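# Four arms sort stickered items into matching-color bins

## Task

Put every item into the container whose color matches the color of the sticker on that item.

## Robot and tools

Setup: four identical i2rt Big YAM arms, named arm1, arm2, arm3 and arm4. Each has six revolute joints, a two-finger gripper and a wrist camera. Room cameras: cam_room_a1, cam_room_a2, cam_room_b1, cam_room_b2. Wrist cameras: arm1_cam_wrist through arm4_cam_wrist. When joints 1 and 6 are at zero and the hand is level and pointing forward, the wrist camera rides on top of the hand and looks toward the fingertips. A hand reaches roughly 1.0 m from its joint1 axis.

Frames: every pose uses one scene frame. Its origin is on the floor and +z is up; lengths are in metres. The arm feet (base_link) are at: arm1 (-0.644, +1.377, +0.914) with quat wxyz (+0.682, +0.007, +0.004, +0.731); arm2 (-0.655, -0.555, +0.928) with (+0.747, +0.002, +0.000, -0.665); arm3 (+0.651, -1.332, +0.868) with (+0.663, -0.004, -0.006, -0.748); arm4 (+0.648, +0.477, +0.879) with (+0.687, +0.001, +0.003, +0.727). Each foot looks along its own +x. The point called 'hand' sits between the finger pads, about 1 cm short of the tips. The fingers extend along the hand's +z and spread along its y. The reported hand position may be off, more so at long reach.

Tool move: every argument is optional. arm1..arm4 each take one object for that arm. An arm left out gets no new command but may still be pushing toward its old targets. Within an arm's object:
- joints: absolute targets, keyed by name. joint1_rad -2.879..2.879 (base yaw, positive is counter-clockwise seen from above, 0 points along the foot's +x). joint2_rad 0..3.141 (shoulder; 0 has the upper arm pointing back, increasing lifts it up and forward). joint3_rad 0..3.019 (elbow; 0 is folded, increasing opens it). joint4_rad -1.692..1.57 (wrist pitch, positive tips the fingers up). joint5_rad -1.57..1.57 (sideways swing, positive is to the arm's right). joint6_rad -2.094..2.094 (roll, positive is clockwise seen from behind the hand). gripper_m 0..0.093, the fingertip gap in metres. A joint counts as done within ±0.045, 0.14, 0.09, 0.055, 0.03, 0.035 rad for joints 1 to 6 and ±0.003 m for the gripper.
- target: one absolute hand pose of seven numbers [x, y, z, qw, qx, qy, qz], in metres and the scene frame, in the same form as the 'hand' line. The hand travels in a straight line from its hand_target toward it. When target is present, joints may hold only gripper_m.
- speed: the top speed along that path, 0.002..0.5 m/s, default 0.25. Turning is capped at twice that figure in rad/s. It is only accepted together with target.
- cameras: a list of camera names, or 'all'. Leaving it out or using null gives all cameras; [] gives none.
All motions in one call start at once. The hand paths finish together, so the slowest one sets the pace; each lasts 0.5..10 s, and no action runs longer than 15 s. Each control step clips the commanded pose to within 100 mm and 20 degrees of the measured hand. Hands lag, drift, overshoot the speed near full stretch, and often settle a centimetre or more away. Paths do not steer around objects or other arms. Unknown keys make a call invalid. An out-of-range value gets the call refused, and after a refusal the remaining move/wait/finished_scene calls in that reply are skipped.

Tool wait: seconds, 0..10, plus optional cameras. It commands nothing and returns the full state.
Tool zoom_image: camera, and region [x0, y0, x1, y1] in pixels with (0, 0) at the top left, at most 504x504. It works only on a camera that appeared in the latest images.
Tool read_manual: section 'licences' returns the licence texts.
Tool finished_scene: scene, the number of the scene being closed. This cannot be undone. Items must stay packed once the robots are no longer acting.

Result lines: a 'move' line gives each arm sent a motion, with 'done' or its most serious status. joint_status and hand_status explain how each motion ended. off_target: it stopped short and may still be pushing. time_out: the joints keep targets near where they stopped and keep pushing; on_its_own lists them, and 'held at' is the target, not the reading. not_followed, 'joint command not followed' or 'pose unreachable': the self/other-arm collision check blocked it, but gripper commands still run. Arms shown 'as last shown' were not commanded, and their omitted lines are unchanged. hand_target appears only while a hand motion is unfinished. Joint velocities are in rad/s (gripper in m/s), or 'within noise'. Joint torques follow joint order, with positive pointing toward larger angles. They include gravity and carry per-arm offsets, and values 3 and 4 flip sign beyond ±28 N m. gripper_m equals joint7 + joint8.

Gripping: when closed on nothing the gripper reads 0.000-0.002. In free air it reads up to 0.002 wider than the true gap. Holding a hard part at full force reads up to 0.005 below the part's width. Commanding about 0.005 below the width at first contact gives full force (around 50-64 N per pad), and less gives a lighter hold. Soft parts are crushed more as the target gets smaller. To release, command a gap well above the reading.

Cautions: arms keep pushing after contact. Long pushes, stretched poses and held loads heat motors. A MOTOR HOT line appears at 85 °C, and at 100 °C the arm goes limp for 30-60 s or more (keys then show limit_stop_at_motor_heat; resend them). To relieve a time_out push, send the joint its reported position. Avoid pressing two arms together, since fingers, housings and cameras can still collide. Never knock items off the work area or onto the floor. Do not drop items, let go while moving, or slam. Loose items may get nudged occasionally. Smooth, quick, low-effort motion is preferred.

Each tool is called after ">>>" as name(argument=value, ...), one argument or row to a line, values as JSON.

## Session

>>> move(
  arm1={"joints":{"joint1_rad":1.7,"joint2_rad":1.25,"joint3_rad":1.75,"joint4_rad":-1.6,"joint5_rad":0,"joint6_rad":0}},
  arm2={"joints":{"joint1_rad":-1.65,"joint2_rad":1.25,"joint3_rad":1.75,"joint4_rad":-1.6,"joint5_rad":0,"joint6_rad":0}},
  arm3={"joints":{"joint1_rad":1.6,"joint2_rad":1.25,"joint3_rad":1.75,"joint4_rad":-1.6,"joint5_rad":0,"joint6_rad":0}},
  arm4={"joints":{"joint1_rad":-1.6,"joint2_rad":1.25,"joint3_rad":1.75,"joint4_rad":-1.6,"joint5_rad":0,"joint6_rad":0}},
)

Scene clock: 1.93 s.
Joint torques (N m): arm1=[-1.67 -6.12 12.96 0.72 0.03 -0.05] | arm2=[0.67 -10.75 12.04 1.09 -0.01 -0.08] | arm3=[1.49 -9.05 10.58 0.53 0.09 -0.1] | arm4=[0.97 -9.52 10.29 0.36 0.06 0.17]
Motor temperatures (°C): arm1=[20 23 27 23 21 21 21] | arm2=[23 24 26 22 22 20 23] | arm3=[24 23 24 23 24 23 23] | arm4=[22 21 24 22 24 21 24]
Heat: arm1: hottest joint3_rad 27 °C; arm2: hottest joint3_rad 26 °C; arm3: hottest joint1_rad 24 °C; arm4: hottest joint3_rad 24 °C.
move: arm1 done; arm2 done; arm3 done; arm4 done
arm1.joint_positions: joint1_rad=+1.697 joint2_rad=+1.248 joint3_rad=+1.719 joint4_rad=-1.592 joint5_rad=-0.001 joint6_rad=+0.007 gripper_m=+0.09398
arm1.joint_status: all done
arm1.hand: x=-1.0423 y=+1.2960 z=+1.3831 quat_wxyz=(+0.021, +0.969, +0.092, -0.229) (m; scene frame)
arm2.joint_positions: joint1_rad=-1.650 joint2_rad=+1.256 joint3_rad=+1.731 joint4_rad=-1.587 joint5_rad=+0.000 joint6_rad=+0.015 gripper_m=+0.09399
arm2.joint_status: all done
arm2.hand: x=-1.0735 y=-0.5720 z=+1.3931 quat_wxyz=(-0.004, -0.974, -0.011, +0.226) (m; scene frame)
arm3.joint_positions: joint1_rad=+1.594 joint2_rad=+1.247 joint3_rad=+1.727 joint4_rad=-1.593 joint5_rad=-0.001 joint6_rad=+0.006 gripper_m=+0.09398
arm3.joint_status: all done
arm3.hand: x=+1.0617 y=-1.3657 z=+1.3358 quat_wxyz=(-0.228, -0.049, -0.972, +0.017) (m; scene frame)
arm4.joint_positions: joint1_rad=-1.601 joint2_rad=+1.248 joint3_rad=+1.720 joint4_rad=-1.589 joint5_rad=+0.000 joint6_rad=-0.013 gripper_m=+0.09398
arm4.joint_status: all done
arm4.hand: x=+1.0642 y=+0.4894 z=+1.3410 quat_wxyz=(-0.223, +0.020, -0.975, +0.000) (m; scene frame)
pictures: arm1_cam_wrist, arm2_cam_wrist, arm3_cam_wrist, arm4_cam_wrist, cam_room_a1, cam_room_a2, cam_room_b1, cam_room_b2
Images, in order (width x height): arm1_cam_wrist 672x504, arm2_cam_wrist 672x504, arm3_cam_wrist 672x504, arm4_cam_wrist 672x504, cam_room_a1 672x504, cam_room_a2 672x504, cam_room_b1 672x504, cam_room_b2 672x504.

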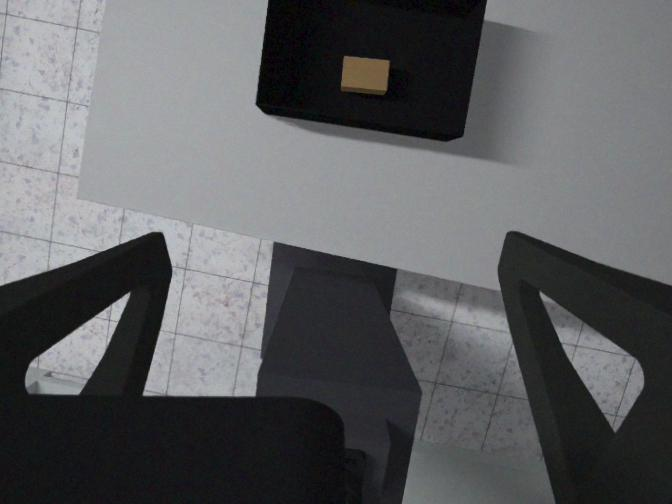

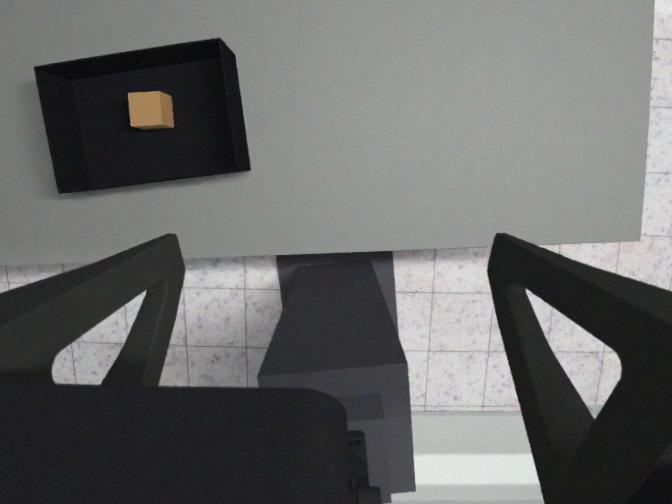

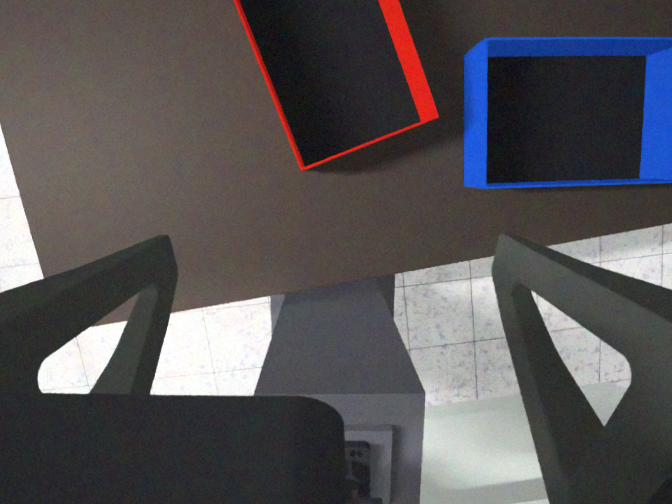

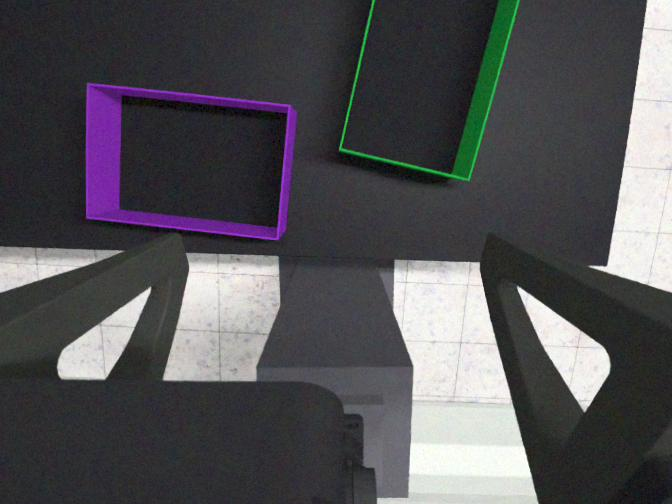

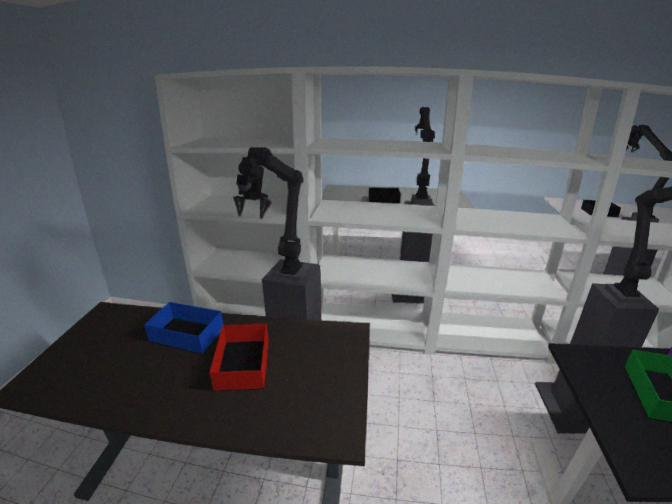

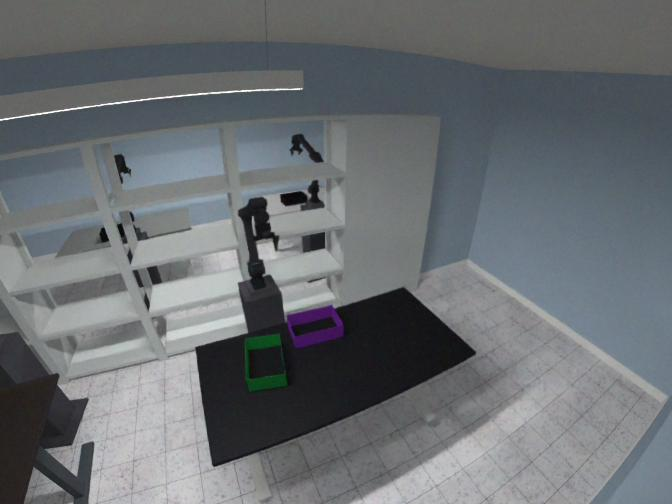

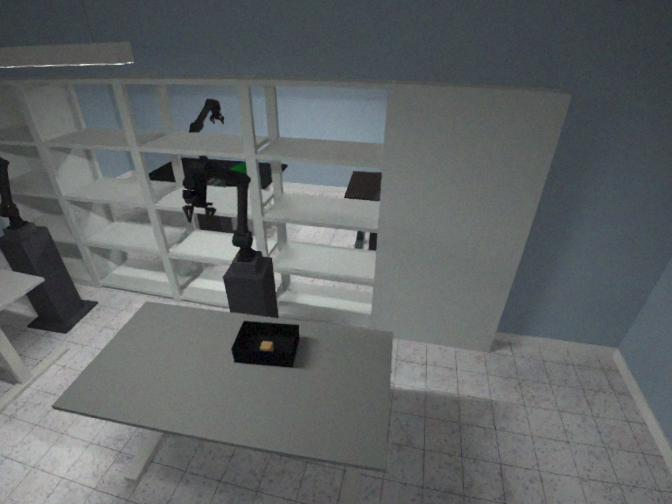

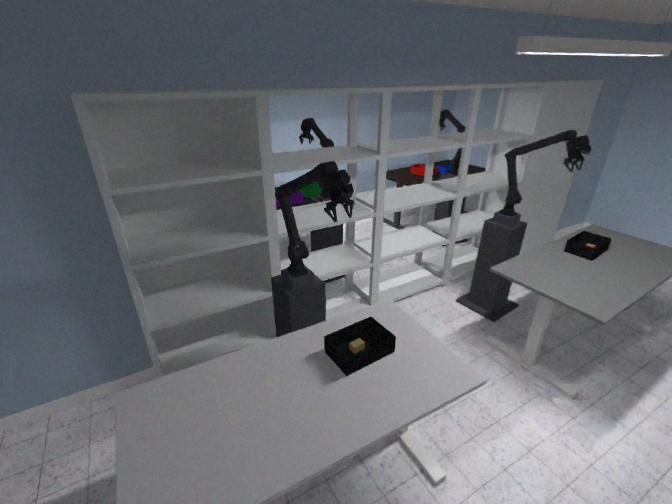

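>>> zoom_image(
  camera="arm1_cam_wrist",
  region=[250, 0, 490, 160],
)

>>> zoom_image(
  camera="arm2_cam_wrist",
  region=[30, 30, 270, 210],
)

>>> zoom_image(
  camera="cam_room_b2",
  region=[310, 305, 410, 380],
)

>>> zoom_image(
  camera="cam_room_b1",
  region=[220, 310, 320, 380],
)

>>> zoom_image(
  camera="cam_room_b2",
  region=[550, 220, 630, 275],
)

Scaled by 2.100.

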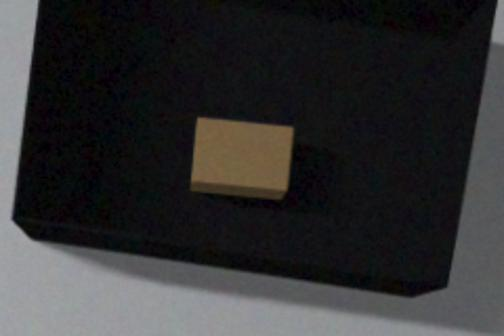

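Scaled by 2.100.

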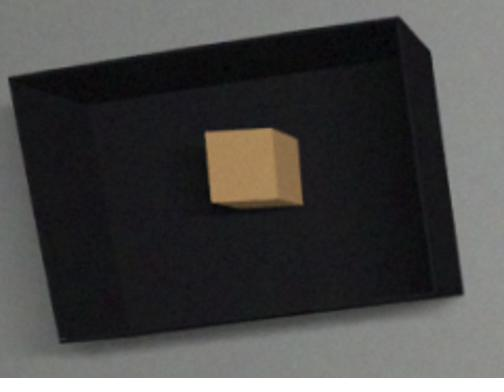

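Scaled by 5.040.

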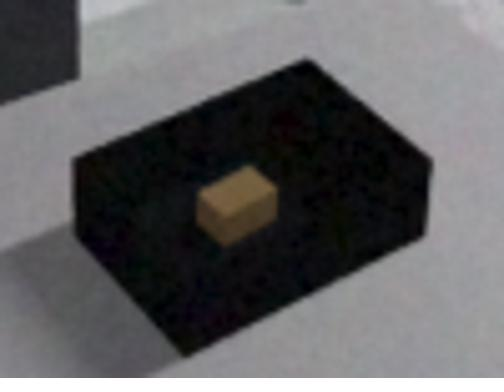

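Scaled by 5.040.

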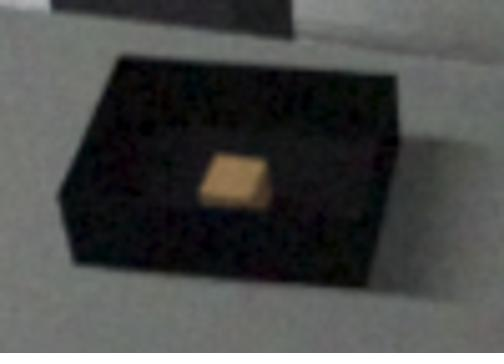

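Scaled by 6.300.

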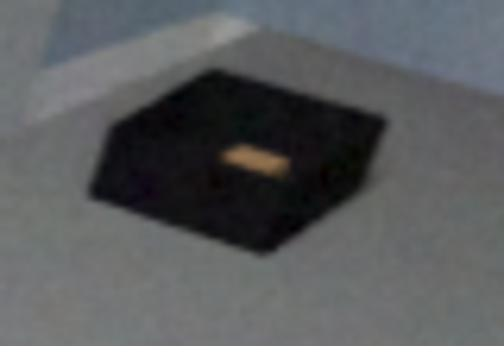

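>>> move(
  arm1={"target":[-1.232,1.32,0.94,-0.0068,-0.9900,-0.0518,0.1303],"speed":0.3},
  arm2={"target":[-1.215,-0.85,0.93,-0.0041,-0.9874,-0.0259,0.1563],"speed":0.3},
  arm3={"joints":{"joint1_rad":1.0,"joint2_rad":0.848,"joint3_rad":1.07,"joint4_rad":-1.12,"joint5_rad":0,"joint6_rad":0}},
  arm4={"joints":{"joint1_rad":0.0,"joint2_rad":0.848,"joint3_rad":1.07,"joint4_rad":-1.12,"joint5_rad":0,"joint6_rad":0}},
  cameras=["arm1_cam_wrist","arm2_cam_wrist"],
)

Scene clock: 44.00 s.
Joint torques (N m): arm1=[-2.96 -15.56 13.26 1.2 0.1 0] | arm2=[0.73 -19.9 13.22 1.74 0.32 0.21] | arm3=[0.56 -4.84 10.15 1.88 -0.01 -0.11] | arm4=[1.03 -5.25 10.19 1.66 0.05 0.15]
Motor temperatures (°C): arm1=[20 23 32 23 21 21 21] | arm2=[23 25 30 22 22 20 23] | arm3=[24 23 28 23 24 23 23] | arm4=[22 22 29 22 24 21 24]
Heat: arm1: hottest joint3_rad 32 °C; arm2: hottest joint3_rad 30 °C; arm3: hottest joint3_rad 28 °C; arm4: hottest joint3_rad 29 °C.
move: arm1 off_target; arm2 off_target; arm3 done; arm4 done
arm1.joint_positions: joint1_rad=+1.608 joint2_rad=+1.918 joint3_rad=+1.274 joint4_rad=-0.757 joint5_rad=-0.007 joint6_rad=-0.005 gripper_m=+0.09398
arm1.hand: x=-1.2021 y=+1.3170 z=+0.9144 quat_wxyz=(+0.006, +0.994, +0.056, -0.092) (m; scene frame)
arm1.hand_target: x=-1.2302 y=+1.3202 z=+0.9411 quat_wxyz=(+0.007, +0.990, +0.052, -0.130) (m; scene frame)
arm1.hand_status: off_target (0.039 m and 4.4 deg from the pose sent, 0.483 m and 12.6 deg at the start)
arm2.joint_positions: joint1_rad=-1.166 joint2_rad=+1.990 joint3_rad=+1.379 joint4_rad=-0.726 joint5_rad=+0.134 joint6_rad=+0.436 gripper_m=+0.09399
arm2.hand: x=-1.1933 y=-0.8376 z=+0.9180 quat_wxyz=(+0.007, -0.990, -0.035, +0.133) (m; scene frame)
arm2.hand_target: x=-1.2139 y=-0.8494 z=+0.9308 quat_wxyz=(-0.004, -0.987, -0.026, +0.156) (m; scene frame)
arm2.hand_status: off_target (0.028 m and 3.2 deg from the pose sent, 0.558 m and 8.3 deg at the start)
arm3.joint_positions: joint1_rad=+1.010 joint2_rad=+0.855 joint3_rad=+1.064 joint4_rad=-1.136 joint5_rad=+0.001 joint6_rad=+0.006 gripper_m=+0.09398
arm3.joint_status: all done
arm3.hand: x=+0.9188 y=-1.5455 z=+1.2143 quat_wxyz=(-0.301, -0.318, -0.892, +0.111) (m; scene frame)
arm4.joint_positions: joint1_rad=-0.001 joint2_rad=+0.859 joint3_rad=+1.054 joint4_rad=-1.137 joint5_rad=+0.000 joint6_rad=-0.012 gripper_m=+0.09400
arm4.joint_status: all done
arm4.hand: x=+0.6307 y=+0.8232 z=+1.2151 quat_wxyz=(-0.211, +0.694, -0.650, -0.224) (m; scene frame)
pictures: arm1_cam_wrist, arm2_cam_wrist

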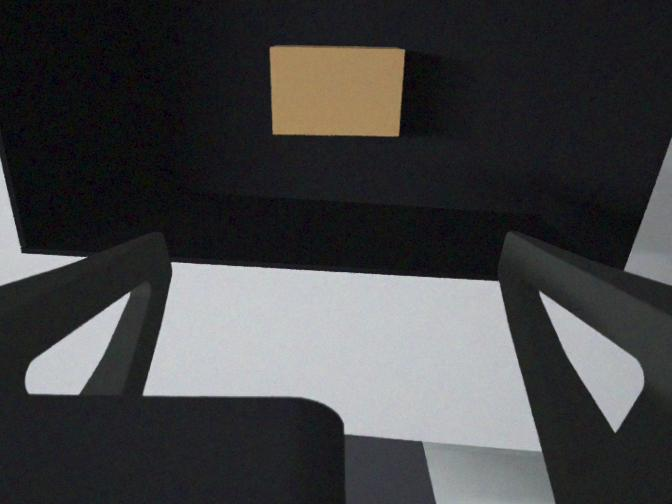

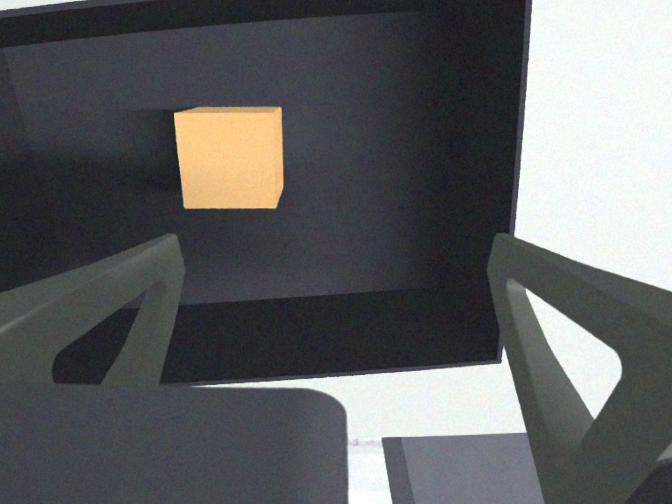

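>>> move(
  arm1={"target":[-1.252,1.317,0.845,-0.0068,-0.9900,-0.0518,0.1303],"speed":0.2},
  arm2={"target":[-1.212,-0.905,0.838,-0.0041,-0.9874,-0.0259,0.1563],"speed":0.2},
  cameras=["arm1_cam_wrist","arm2_cam_wrist"],
)

Scene clock: 54.10 s.
Joint torques (N m): arm1=[-1.96 -16.15 11.95 1.21 0.11 0.03] | arm2=[0.26 -21.13 12.14 1.8 0.35 0.21] | arm3=[0.44 -4.89 10.17 1.92 0 -0.11] | arm4=[0.91 -5.83 10.28 1.59 0.07 0.15]
move: arm1 off_target; arm2 off_target
arm1.joint_positions: joint1_rad=+1.608 joint2_rad=+2.104 joint3_rad=+1.296 joint4_rad=-0.580 joint5_rad=-0.007 joint6_rad=-0.005 gripper_m=+0.09398
arm1.hand: x=-1.2231 y=+1.3152 z=+0.8271 quat_wxyz=(+0.006, +0.994, +0.056, -0.099) (m; scene frame)
arm1.hand_target: x=-1.2505 y=+1.3172 z=+0.8459 quat_wxyz=(+0.007, +0.990, +0.052, -0.130) (m; scene frame)
arm1.hand_status: off_target (0.034 m and 3.7 deg from the pose sent, 0.085 m and 4.4 deg at the start)
arm2.joint_positions: joint1_rad=-1.080 joint2_rad=+2.186 joint3_rad=+1.450 joint4_rad=-0.604 joint5_rad=+0.157 joint6_rad=+0.515 gripper_m=+0.09399
arm2.hand: x=-1.1916 y=-0.8948 z=+0.8329 quat_wxyz=(+0.006, -0.990, -0.037, +0.138) (m; scene frame)
arm2.hand_target: x=-1.2112 y=-0.9045 z=+0.8388 quat_wxyz=(-0.004, -0.987, -0.026, +0.156) (m; scene frame)
arm2.hand_status: off_target (0.023 m and 2.8 deg from the pose sent, 0.106 m and 3.2 deg at the start)
arm3, arm4: as last shown
pictures: arm1_cam_wrist, arm2_cam_wrist

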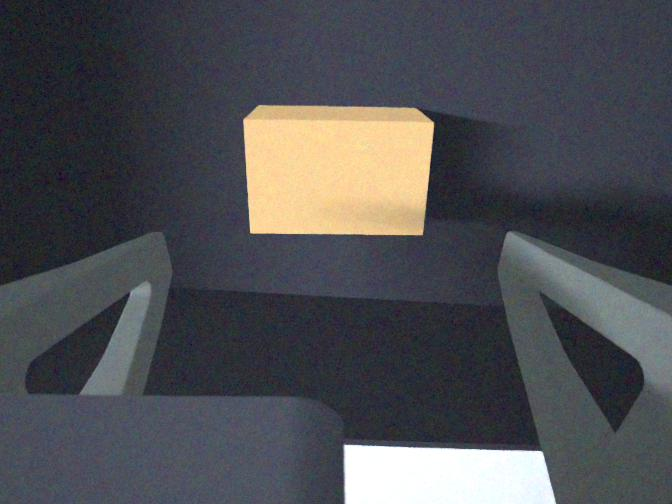

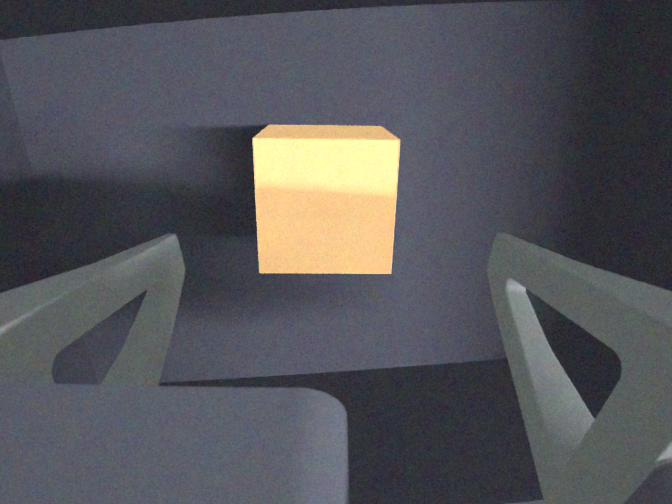

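>>> move(
  arm1={"target":[-1.251,1.317,0.778,-0.0068,-0.9900,-0.0518,0.1303],"speed":0.15},
  arm2={"target":[-1.207,-0.907,0.768,-0.0041,-0.9874,-0.0259,0.1563],"speed":0.15},
  cameras=["arm1_cam_wrist","arm2_cam_wrist"],
)

Scene clock: 60.93 s.
Joint torques (N m): arm1=[-2.61 -16.44 10.33 1.28 0.05 0.05] | arm2=[1.03 -21.36 10.96 1.8 0.35 0.22] | arm3=[0.56 -4.78 10.18 1.88 0.01 -0.1] | arm4=[1.03 -5.01 10.24 1.57 0.07 0.15]
move: arm1 off_target; arm2 off_target
arm1.joint_positions: joint1_rad=+1.608 joint2_rad=+2.227 joint3_rad=+1.298 joint4_rad=-0.451 joint5_rad=-0.007 joint6_rad=-0.005 gripper_m=+0.09398
arm1.hand: x=-1.2246 y=+1.3153 z=+0.7647 quat_wxyz=(+0.006, +0.993, +0.056, -0.103) (m; scene frame)
arm1.hand_target: x=-1.2501 y=+1.3171 z=+0.7789 quat_wxyz=(+0.007, +0.990, +0.052, -0.130) (m; scene frame)
arm1.hand_status: off_target (0.030 m and 3.2 deg from the pose sent, 0.057 m and 3.7 deg at the start)
arm2.joint_positions: joint1_rad=-1.080 joint2_rad=+2.308 joint3_rad=+1.453 joint4_rad=-0.482 joint5_rad=+0.159 joint6_rad=+0.522 gripper_m=+0.09399
arm2.hand: x=-1.1909 y=-0.8937 z=+0.7658 quat_wxyz=(+0.006, -0.990, -0.033, +0.139) (m; scene frame)
arm2.hand_target: x=-1.2062 y=-0.9065 z=+0.7686 quat_wxyz=(-0.004, -0.987, -0.026, +0.156) (m; scene frame)
arm2.hand_status: off_target (0.021 m and 2.4 deg from the pose sent, 0.068 m and 2.8 deg at the start)
arm3, arm4: as last shown
pictures: arm1_cam_wrist, arm2_cam_wrist

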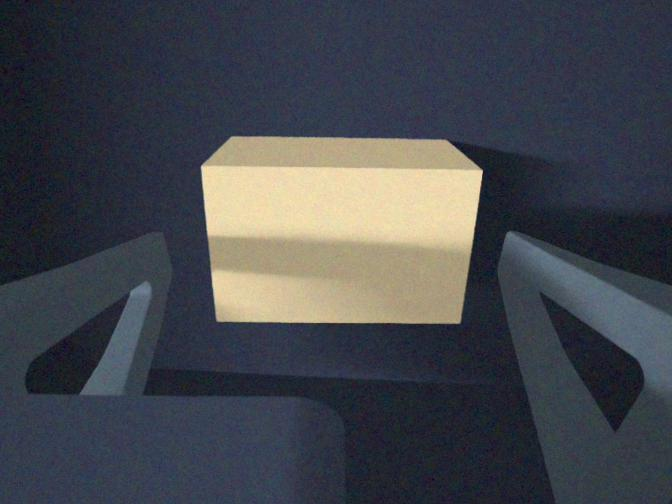

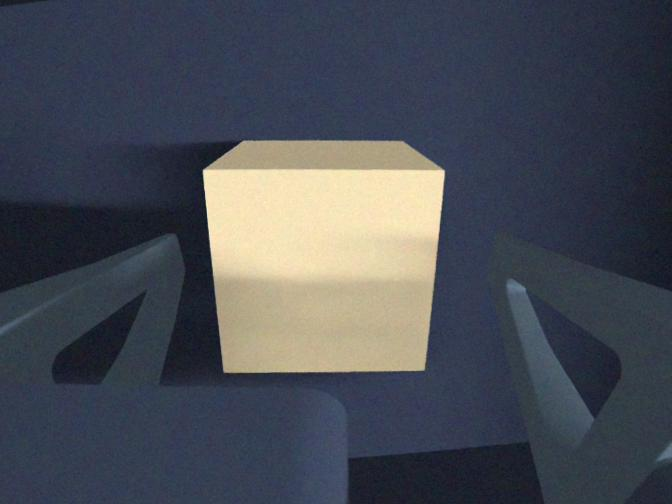

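>>> move(
  arm1={"joints":{"gripper_m":0.056}},
  arm2={"joints":{"gripper_m":0.040}},
  cameras=["arm1_cam_wrist","arm2_cam_wrist"],
)

>>> move(
  arm1={"target":[-1.21,1.317,1.08,-0.0068,-0.9900,-0.0518,0.1303],"speed":0.3},
  arm2={"target":[-1.18,-0.90,1.08,-0.0041,-0.9874,-0.0259,0.1563],"speed":0.3},
  cameras=["arm1_cam_wrist","arm2_cam_wrist"],
)

Scene clock: 67.33 s.
Joint torques (N m): arm1=[-2.32 -16.32 10.52 1.24 0.1 0.06] | arm2=[1.03 -21.42 10.89 1.73 0.27 0.21] | arm3=[0.67 -4.84 10.15 1.92 0 -0.11] | arm4=[0.38 -5.19 10.32 1.58 0.08 0.12]
move: arm1 off_target; arm2 off_target
arm1.joint_positions: joint1_rad=+1.608 joint2_rad=+2.227 joint3_rad=+1.298 joint4_rad=-0.451 joint5_rad=-0.006 joint6_rad=-0.005 gripper_m=+0.06713
arm1.joint_status: gripper_m off_target (ended at +0.06715, target +0.05600)
arm1.hand: x=-1.2247 y=+1.3155 z=+0.7648 quat_wxyz=(+0.006, +0.993, +0.056, -0.103) (m; scene frame)
arm2.joint_positions: joint1_rad=-1.080 joint2_rad=+2.308 joint3_rad=+1.453 joint4_rad=-0.481 joint5_rad=+0.161 joint6_rad=+0.523 gripper_m=+0.05324
arm2.joint_status: gripper_m off_target (ended at +0.05326, target +0.04000)
arm2.hand: x=-1.1915 y=-0.8938 z=+0.7661 quat_wxyz=(+0.006, -0.990, -0.033, +0.141) (m; scene frame)
arm3, arm4: as last shown
pictures: arm1_cam_wrist, arm2_cam_wrist

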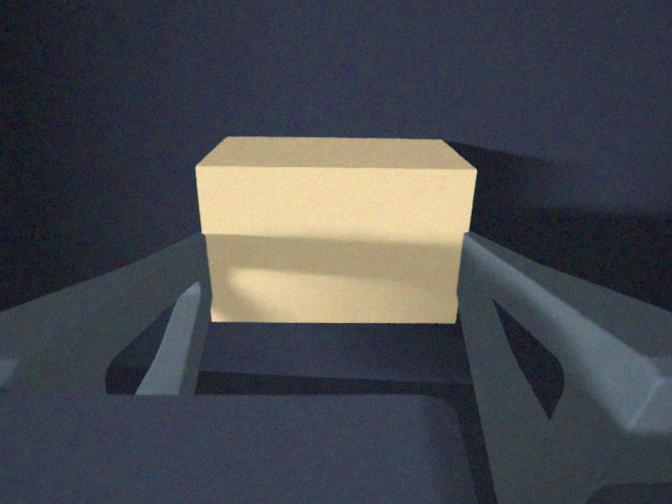

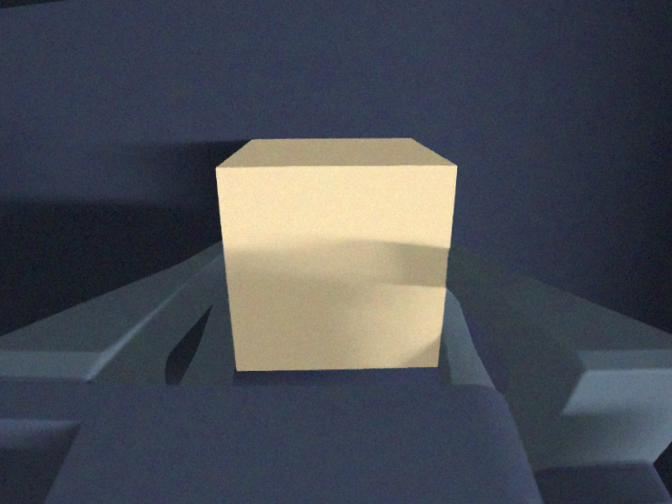

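Scene clock: 69.13 s.
Joint torques (N m): arm1=[-2.08 -13.68 14.54 0.47 0.09 0.02] | arm2=[1.55 -19.72 14.39 0.65 0.36 0.22] | arm3=[0.62 -5.13 10.18 1.91 0 -0.11] | arm4=[0.85 -5.42 10.32 1.44 0.11 0.17]
move: arm1 off_target; arm2 off_target
arm1.joint_positions: joint1_rad=+1.608 joint2_rad=+1.713 joint3_rad=+1.401 joint4_rad=-1.050 joint5_rad=-0.006 joint6_rad=-0.005 gripper_m=+0.06713
arm1.hand: x=-1.1956 y=+1.3174 z=+1.0606 quat_wxyz=(+0.006, +0.992, +0.056, -0.112) (m; scene frame)
arm1.hand_target: x=-1.2091 y=+1.3171 z=+1.0801 quat_wxyz=(+0.007, +0.990, +0.052, -0.130) (m; scene frame)
arm1.hand_status: off_target (0.024 m and 2.2 deg from the pose sent, 0.316 m and 3.2 deg at the start)
arm2.joint_positions: joint1_rad=-1.070 joint2_rad=+1.839 joint3_rad=+1.566 joint4_rad=-1.056 joint5_rad=+0.163 joint6_rad=+0.537 gripper_m=+0.05323
arm2.hand: x=-1.1724 y=-0.8881 z=+1.0645 quat_wxyz=(+0.003, -0.989, -0.030, +0.144) (m; scene frame)
arm2.hand_target: x=-1.1794 y=-0.8997 z=+1.0803 quat_wxyz=(-0.005, -0.987, -0.026, +0.157) (m; scene frame)
arm2.hand_status: off_target (0.021 m and 1.7 deg from the pose sent, 0.314 m and 2.3 deg at the start)
arm3, arm4: as last shown
pictures: arm1_cam_wrist, arm2_cam_wrist

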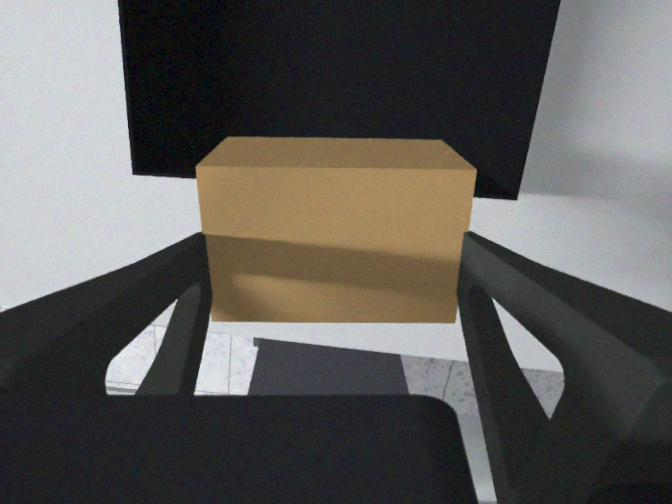

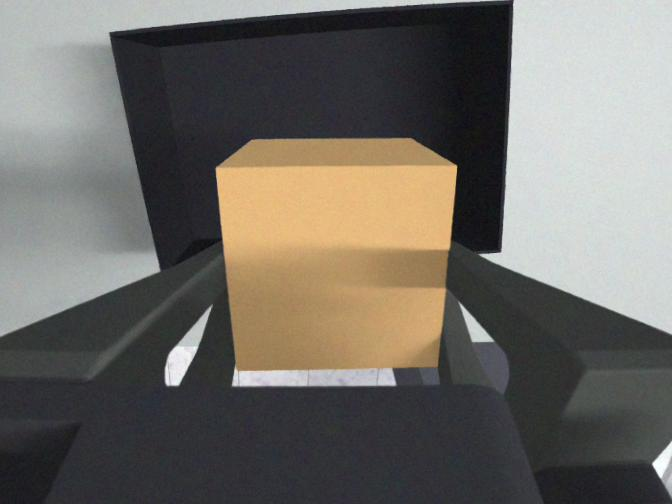

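>>> move(
  arm1={"joints":{"joint1_rad":1.6,"joint2_rad":1.25,"joint3_rad":1.74,"joint4_rad":-0.3,"joint5_rad":0,"joint6_rad":0}},
  arm2={"joints":{"joint1_rad":-1.2,"joint2_rad":1.25,"joint3_rad":1.74,"joint4_rad":-0.3,"joint5_rad":0,"joint6_rad":0}},
  cameras=["cam_room_b1","cam_room_b2"],
)

>>> zoom_image(
  camera="cam_room_b2",
  region=[270, 110, 420, 260],
)

>>> zoom_image(
  camera="cam_room_b1",
  region=[180, 90, 330, 240],
)

>>> zoom_image(
  camera="cam_room_b2",
  region=[500, 60, 672, 190],
)

Scene clock: 81.03 s.
Joint torques (N m): arm1=[-2.08 -7.12 12.94 2.19 0.11 0.06] | arm2=[0.97 -11.75 11.49 2.93 -0.11 -0.07] | arm3=[0.56 -4.89 10.17 1.88 0 -0.1] | arm4=[1.2 -5.54 10.29 1.52 0.07 0.13]
move: arm1 done; arm2 done
arm1.joint_positions: joint1_rad=+1.608 joint2_rad=+1.266 joint3_rad=+1.717 joint4_rad=-0.314 joint5_rad=-0.002 joint6_rad=-0.005 gripper_m=+0.06713
arm1.joint_status: all done
arm1.hand: x=-1.1899 y=+1.3162 z=+1.6346 quat_wxyz=(+0.038, +0.650, +0.038, -0.758) (m; scene frame)
arm2.joint_positions: joint1_rad=-1.203 joint2_rad=+1.259 joint3_rad=+1.736 joint4_rad=-0.310 joint5_rad=+0.002 joint6_rad=+0.014 gripper_m=+0.05321
arm2.joint_status: all done
arm2.hand: x=-1.1452 y=-0.8142 z=+1.6545 quat_wxyz=(-0.187, -0.629, -0.151, +0.739) (m; scene frame)
arm3, arm4: as last shown
pictures: cam_room_b1, cam_room_b2

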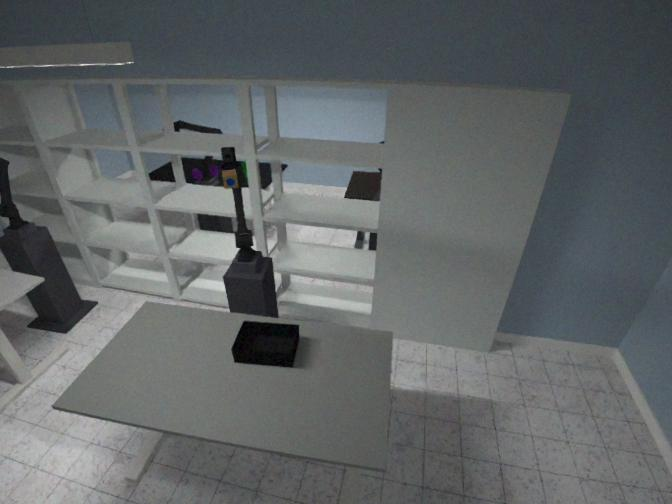

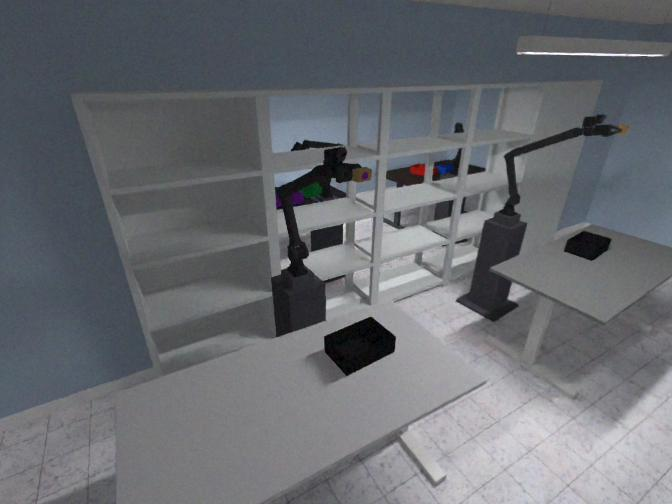

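Scaled by 3.360.

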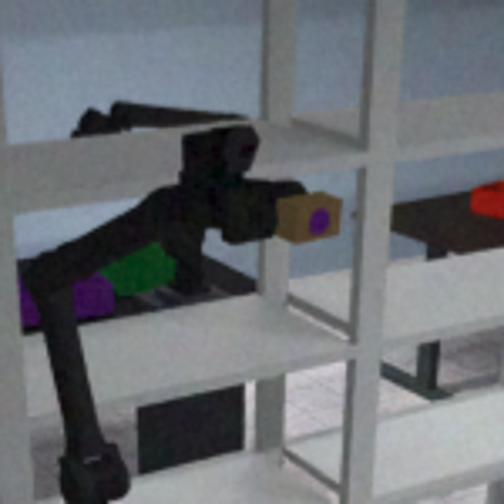

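Scaled by 3.360.

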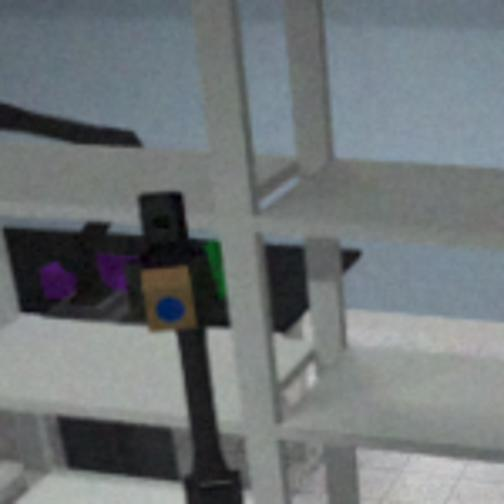

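Scaled by 2.930.

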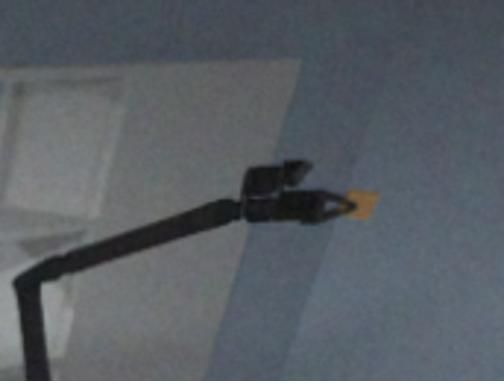

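>>> move(
  arm1={"joints":{"joint1_rad":-2.24,"joint2_rad":0.847,"joint3_rad":0.881,"joint4_rad":-1.308,"joint5_rad":0,"joint6_rad":0}},
  arm2={"joints":{"joint1_rad":0.921,"joint2_rad":1.101,"joint3_rad":0.992,"joint4_rad":-1.148,"joint5_rad":0,"joint6_rad":0}},
  arm3={"joints":{"joint1_rad":-1.96,"joint2_rad":0.848,"joint3_rad":1.07,"joint4_rad":-1.12,"joint5_rad":0,"joint6_rad":0}},
  arm4={"joints":{"joint1_rad":0.89,"joint2_rad":0.848,"joint3_rad":1.07,"joint4_rad":-1.12,"joint5_rad":0,"joint6_rad":0}},
  cameras=["arm1_cam_wrist","arm2_cam_wrist"],
)

Scene clock: 95.43 s.
Joint torques (N m): arm1=[-2.49 -2.49 12.74 0.51 -0.05 0.07] | arm2=[0.85 -10.11 11.11 0.87 0.02 -0.07] | arm3=[0.73 -5.07 10.19 1.72 0 -0.1] | arm4=[0.73 -4.78 10.35 1.58 0.08 0.16]
Motor temperatures (°C): arm1=[20 25 34 23 21 21 22] | arm2=[23 26 33 22 22 20 24] | arm3=[24 23 29 23 24 23 23] | arm4=[22 22 34 22 24 21 24]
Heat: arm1: hottest joint3_rad 34 °C; arm2: hottest joint3_rad 33 °C; arm3: hottest joint3_rad 29 °C; arm4: hottest joint3_rad 34 °C.
move: arm1 done; arm2 done; arm3 done; arm4 done
arm1.joint_positions: joint1_rad=-2.235 joint2_rad=+0.862 joint3_rad=+0.862 joint4_rad=-1.299 joint5_rad=+0.002 joint6_rad=-0.004 gripper_m=+0.06714
arm1.joint_status: all done
arm1.hand: x=-0.4133 y=+1.2221 z=+1.1353 quat_wxyz=(-0.121, -0.288, -0.949, +0.042) (m; scene frame)
arm2.joint_positions: joint1_rad=+0.922 joint2_rad=+1.117 joint3_rad=+0.993 joint4_rad=-1.137 joint5_rad=-0.001 joint6_rad=+0.013 gripper_m=+0.05318
arm2.joint_status: all done
arm2.hand: x=-0.3360 y=-0.7444 z=+1.1474 quat_wxyz=(-0.150, -0.266, -0.951, +0.037) (m; scene frame)
arm3.joint_positions: joint1_rad=-1.951 joint2_rad=+0.855 joint3_rad=+1.064 joint4_rad=-1.131 joint5_rad=+0.001 joint6_rad=+0.005 gripper_m=+0.09402
arm3.joint_status: all done
arm3.hand: x=+0.3467 y=-1.1597 z=+1.2090 quat_wxyz=(+0.072, -0.918, +0.240, +0.307) (m; scene frame)
arm4.joint_positions: joint1_rad=+0.889 joint2_rad=+0.859 joint3_rad=+1.054 joint4_rad=-1.137 joint5_rad=+0.000 joint6_rad=-0.011 gripper_m=+0.09400
arm4.joint_status: all done
arm4.hand: x=+0.3698 y=+0.6809 z=+1.2168 quat_wxyz=(-0.095, +0.906, -0.288, -0.296) (m; scene frame)
pictures: arm1_cam_wrist, arm2_cam_wrist

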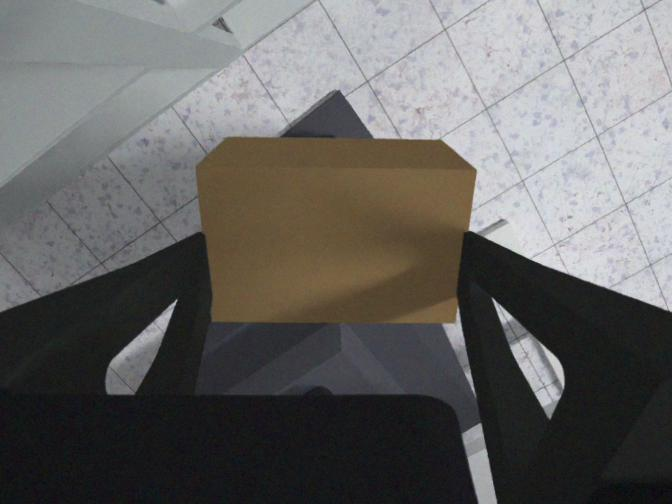

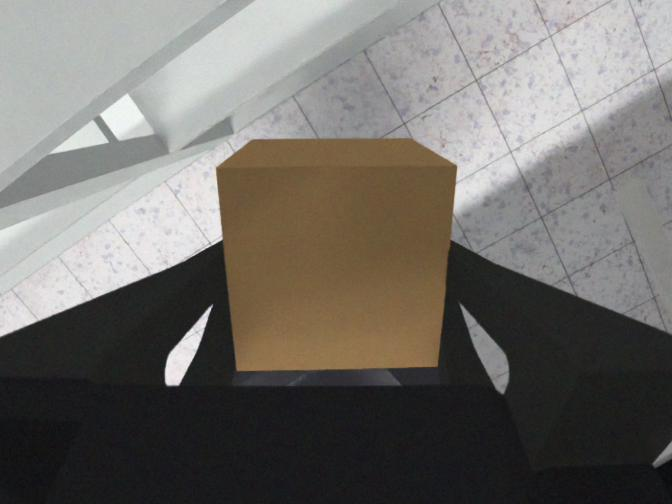

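>>> move(
  arm1={"target":[0.006,0.918,1.105,0.1165,0.2918,0.9486,-0.0358],"speed":0.28},
  arm2={"target":[0.008,-0.949,1.105,0.1343,0.2613,0.9552,-0.0367],"speed":0.25},
  cameras=[],
)

>>> move(
  arm1={"target":[0.006,0.918,1.062,0.1165,0.2918,0.9486,-0.0358],"speed":0.12},
  arm2={"target":[0.007,-0.949,1.035,0.1343,0.2613,0.9552,-0.0367],"speed":0.12},
  cameras=["arm1_cam_wrist","arm2_cam_wrist"],
)

>>> move(
  arm1={"target":[0.006,0.918,1.044,0.1165,0.2918,0.9486,-0.0358],"speed":0.08},
  arm2={"target":[0.007,-0.949,1.015,0.1343,0.2613,0.9552,-0.0367],"speed":0.08},
  cameras=["arm1_cam_wrist","arm2_cam_wrist"],
)

Scene clock: 108.87 s.
Joint torques (N m): arm1=[-2.73 -21.83 15.45 0.35 -0.03 -0.03] | arm2=[0.67 -24 16.51 0.75 0.14 -0.07] | arm3=[0.73 -5.01 10.18 1.73 -0.01 -0.11] | arm4=[0.85 -5.25 10.29 1.59 0.11 0.14]
move: arm1 off_target; arm2 off_target
arm1.joint_positions: joint1_rad=-2.247 joint2_rad=+2.518 joint3_rad=+2.870 joint4_rad=-1.680 joint5_rad=-0.010 joint6_rad=-0.012 gripper_m=+0.06714
arm1.hand: x=+0.0058 y=+0.9289 z=+1.0921 quat_wxyz=(-0.109, -0.291, -0.950, +0.033) (m; scene frame)
arm1.hand_target: x=+0.0048 y=+0.9189 z=+1.1045 quat_wxyz=(-0.126, -0.292, -0.947, +0.039) (m; scene frame)
arm1.hand_status: off_target (0.017 m and 0.9 deg from the pose sent, 0.519 m and 1.0 deg at the start; a joint's target at an end of its range on 15 of 88 steps)
arm2.joint_positions: joint1_rad=+0.922 joint2_rad=+2.260 joint3_rad=+2.335 joint4_rad=-1.388 joint5_rad=+0.000 joint6_rad=+0.013 gripper_m=+0.05318
arm2.hand: x=-0.0019 y=-0.9412 z=+1.0989 quat_wxyz=(-0.125, -0.267, -0.955, +0.031) (m; scene frame)
arm2.hand_target: x=+0.0071 y=-0.9485 z=+1.1049 quat_wxyz=(-0.135, -0.261, -0.955, +0.037) (m; scene frame)
arm2.hand_status: off_target (0.014 m and 1.4 deg from the pose sent, 0.402 m and 1.9 deg at the start)
arm3, arm4: as last shown
pictures: none

Scene clock: 110.13 s.
Joint torques (N m): arm1=[-3.25 -25.11 10.99 1.25 -0.06 -0.05] | arm2=[0.67 -24.47 10.73 2.04 0.12 -0.08] | arm3=[0.73 -5.13 10.17 1.68 -0.02 -0.11] | arm4=[1.2 -5.36 10.36 1.58 0.07 0.14]
move: arm1 off_target; arm2 off_target
arm1.joint_positions: joint1_rad=-2.247 joint2_rad=+2.472 joint3_rad=+2.643 joint4_rad=-1.527 joint5_rad=-0.010 joint6_rad=-0.012 gripper_m=+0.06714
arm1.hand: x=+0.0075 y=+0.9273 z=+1.0394 quat_wxyz=(-0.096, -0.291, -0.951, +0.029) (m; scene frame)
arm1.hand_target: x=+0.0057 y=+0.9183 z=+1.0618 quat_wxyz=(-0.116, -0.292, -0.949, +0.036) (m; scene frame)
arm1.hand_status: off_target (0.024 m and 2.5 deg from the pose sent, 0.032 m and 0.9 deg at the start)
arm2.joint_positions: joint1_rad=+0.922 joint2_rad=+2.260 joint3_rad=+2.214 joint4_rad=-1.233 joint5_rad=+0.000 joint6_rad=+0.013 gripper_m=+0.05318
arm2.hand: x=+0.0057 y=-0.9455 z=+1.0548 quat_wxyz=(-0.141, -0.267, -0.953, +0.036) (m; scene frame)
arm2.hand_target: x=+0.0065 y=-0.9487 z=+1.0352 quat_wxyz=(-0.134, -0.261, -0.955, +0.037) (m; scene frame)
arm2.hand_status: off_target (0.020 m and 1.0 deg from the pose sent, 0.065 m and 1.4 deg at the start)
arm3, arm4: as last shown
pictures: arm1_cam_wrist, arm2_cam_wrist

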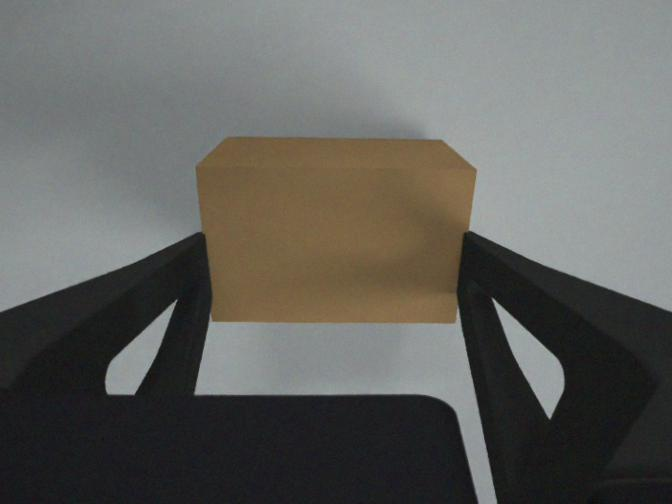

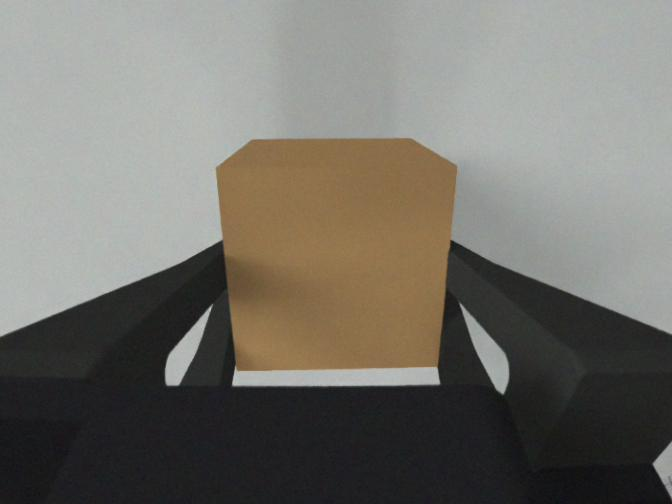

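Scene clock: 111.10 s.
Joint torques (N m): arm1=[-3.14 -23.88 10.1 1.43 -0.11 -0.06] | arm2=[0.62 -23.82 10.36 2.02 0.11 -0.07] | arm3=[0.79 -5.13 10.18 1.73 -0.01 -0.11] | arm4=[0.67 -5.25 10.25 1.5 0.1 0.17]
move: arm1 off_target; arm2 off_target
arm1.joint_positions: joint1_rad=-2.247 joint2_rad=+2.443 joint3_rad=+2.572 joint4_rad=-1.467 joint5_rad=-0.010 joint6_rad=-0.012 gripper_m=+0.06714
arm1.hand: x=+0.0085 y=+0.9266 z=+1.0347 quat_wxyz=(-0.104, -0.291, -0.951, +0.032) (m; scene frame)
arm1.hand_target: x=+0.0059 y=+0.9181 z=+1.0441 quat_wxyz=(-0.116, -0.292, -0.949, +0.036) (m; scene frame)
arm1.hand_status: off_target (0.013 m and 1.5 deg from the pose sent, 0.010 m and 2.5 deg at the start)
arm2.joint_positions: joint1_rad=+0.922 joint2_rad=+2.260 joint3_rad=+2.178 joint4_rad=-1.187 joint5_rad=+0.000 joint6_rad=+0.013 gripper_m=+0.05318
arm2.hand: x=+0.0070 y=-0.9461 z=+1.0416 quat_wxyz=(-0.146, -0.266, -0.952, +0.037) (m; scene frame)
arm2.hand_target: x=+0.0062 y=-0.9485 z=+1.0154 quat_wxyz=(-0.134, -0.261, -0.955, +0.036) (m; scene frame)
arm2.hand_status: off_target (0.027 m and 1.5 deg from the pose sent, 0.040 m and 1.0 deg at the start)
arm3, arm4: as last shown
pictures: arm1_cam_wrist, arm2_cam_wrist

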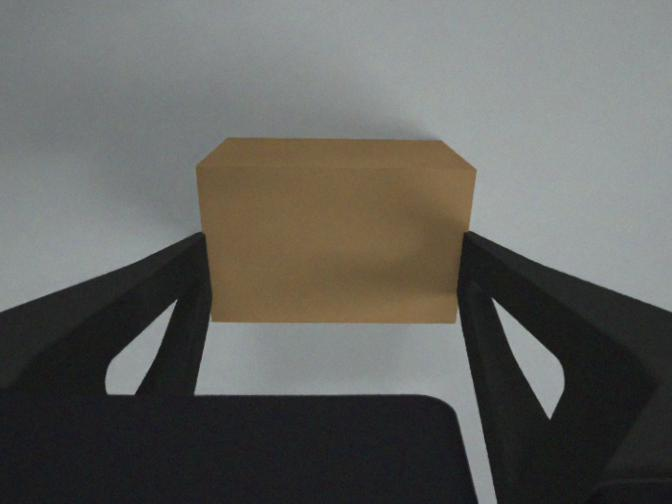

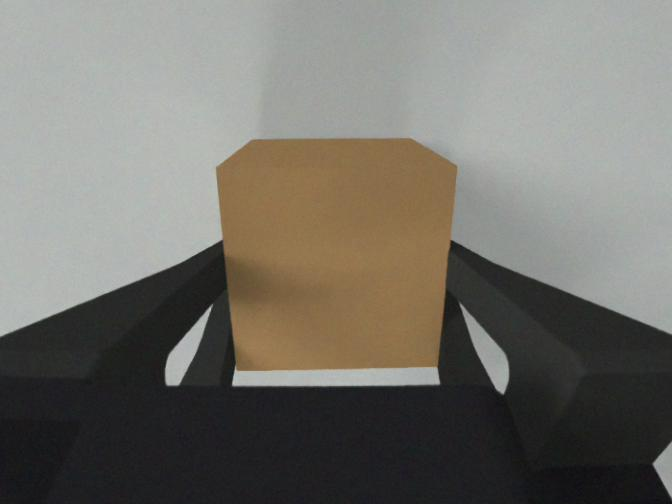

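>>> move(
  arm1={"target":[0.006,0.918,1.030,0.1165,0.2918,0.9486,-0.0358],"speed":0.08},
  arm2={"target":[0.007,-0.949,1.003,0.1343,0.2613,0.9552,-0.0367],"speed":0.08},
  cameras=[],
)

>>> move(
  arm1={"target":[0.006,0.918,1.038,0.1165,0.2918,0.9486,-0.0358],"joints":{"gripper_m":0.092},"speed":0.08},
  arm2={"target":[0.007,-0.949,1.022,0.1343,0.2613,0.9552,-0.0367],"joints":{"gripper_m":0.092},"speed":0.08},
  cameras=["arm1_cam_wrist","arm2_cam_wrist"],
)

Scene clock: 119.10 s.
Joint torques (N m): arm1=[-2.9 -22.53 9.51 1.54 -0.07 -0.05] | arm2=[0.73 -23.47 9.37 2.25 0.09 -0.07] | arm3=[0.85 -5.13 10.14 1.65 -0.01 -0.11] | arm4=[0.67 -4.84 10.26 1.54 0.07 0.18]
move: arm1 done; arm2 off_target
arm1.joint_positions: joint1_rad=-2.247 joint2_rad=+2.420 joint3_rad=+2.524 joint4_rad=-1.424 joint5_rad=-0.010 joint6_rad=-0.012 gripper_m=+0.06714
arm1.hand: x=+0.0092 y=+0.9261 z=+1.0339 quat_wxyz=(-0.113, -0.290, -0.950, +0.034) (m; scene frame)
arm1.hand_target: x=+0.0059 y=+0.9181 z=+1.0299 quat_wxyz=(-0.116, -0.292, -0.949, +0.036) (m; scene frame)
arm1.hand_status: done (0.010 m and 0.5 deg from the pose sent, 0.010 m and 1.5 deg at the start)
arm2.joint_positions: joint1_rad=+0.922 joint2_rad=+2.260 joint3_rad=+2.166 joint4_rad=-1.163 joint5_rad=+0.001 joint6_rad=+0.013 gripper_m=+0.05318
arm2.hand: x=+0.0092 y=-0.9476 z=+1.0382 quat_wxyz=(-0.152, -0.266, -0.951, +0.039) (m; scene frame)
arm2.hand_target: x=+0.0059 y=-0.9483 z=+1.0037 quat_wxyz=(-0.134, -0.261, -0.955, +0.037) (m; scene frame)
arm2.hand_status: off_target (0.035 m and 2.1 deg from the pose sent, 0.039 m and 1.5 deg at the start)
arm3, arm4: as last shown
pictures: none

Scene clock: 120.07 s.
Joint torques (N m): arm1=[-2.26 -22.12 12.88 0.65 -0.03 -0.02] | arm2=[0.73 -24.18 12.86 0.8 0.09 -0.08] | arm3=[0.73 -5.13 10.18 1.72 -0.01 -0.1] | arm4=[1.08 -5.19 10.28 1.58 0.11 0.15]
move: arm1 off_target; arm2 off_target
arm1.joint_positions: joint1_rad=-2.247 joint2_rad=+2.420 joint3_rad=+2.517 joint4_rad=-1.422 joint5_rad=-0.010 joint6_rad=-0.012 gripper_m=+0.09196
arm1.joint_status: all done
arm1.hand: x=+0.0083 y=+0.9266 z=+1.0307 quat_wxyz=(-0.110, -0.291, -0.950, +0.033) (m; scene frame)
arm1.hand_target: x=+0.0059 y=+0.9182 z=+1.0378 quat_wxyz=(-0.117, -0.292, -0.949, +0.036) (m; scene frame)
arm1.hand_status: off_target (0.012 m and 0.8 deg from the pose sent, 0.009 m and 0.5 deg at the start)
arm2.joint_positions: joint1_rad=+0.922 joint2_rad=+2.260 joint3_rad=+2.162 joint4_rad=-1.171 joint5_rad=+0.001 joint6_rad=+0.012 gripper_m=+0.09192
arm2.joint_status: all done
arm2.hand: x=+0.0064 y=-0.9459 z=+1.0355 quat_wxyz=(-0.146, -0.266, -0.952, +0.037) (m; scene frame)
arm2.hand_target: x=+0.0067 y=-0.9488 z=+1.0221 quat_wxyz=(-0.135, -0.261, -0.955, +0.037) (m; scene frame)
arm2.hand_status: off_target (0.014 m and 1.4 deg from the pose sent, 0.016 m and 2.1 deg at the start)
arm3, arm4: as last shown
pictures: arm1_cam_wrist, arm2_cam_wrist

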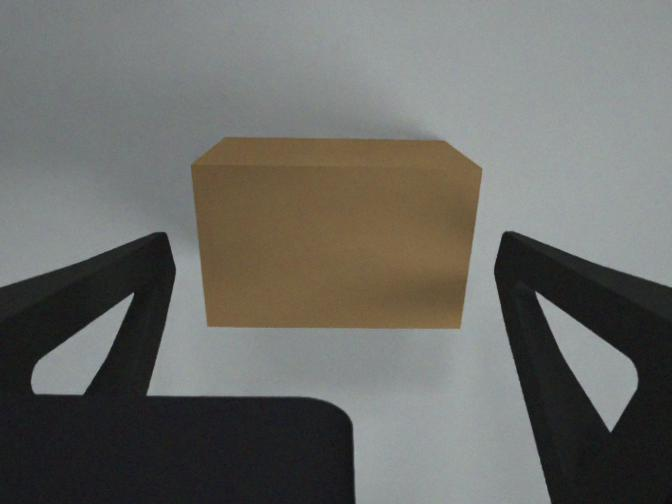

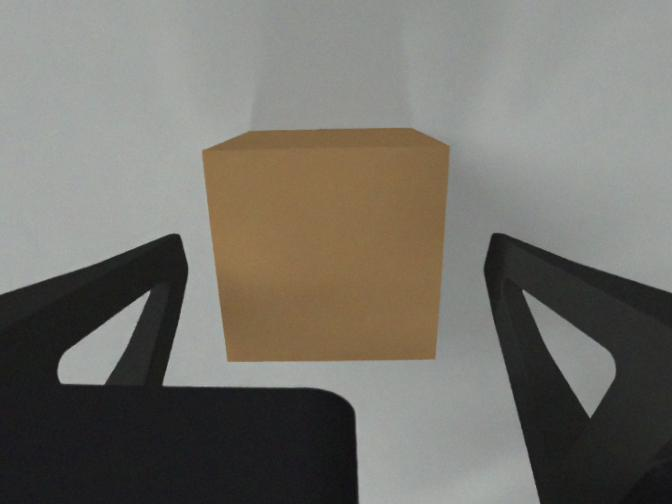

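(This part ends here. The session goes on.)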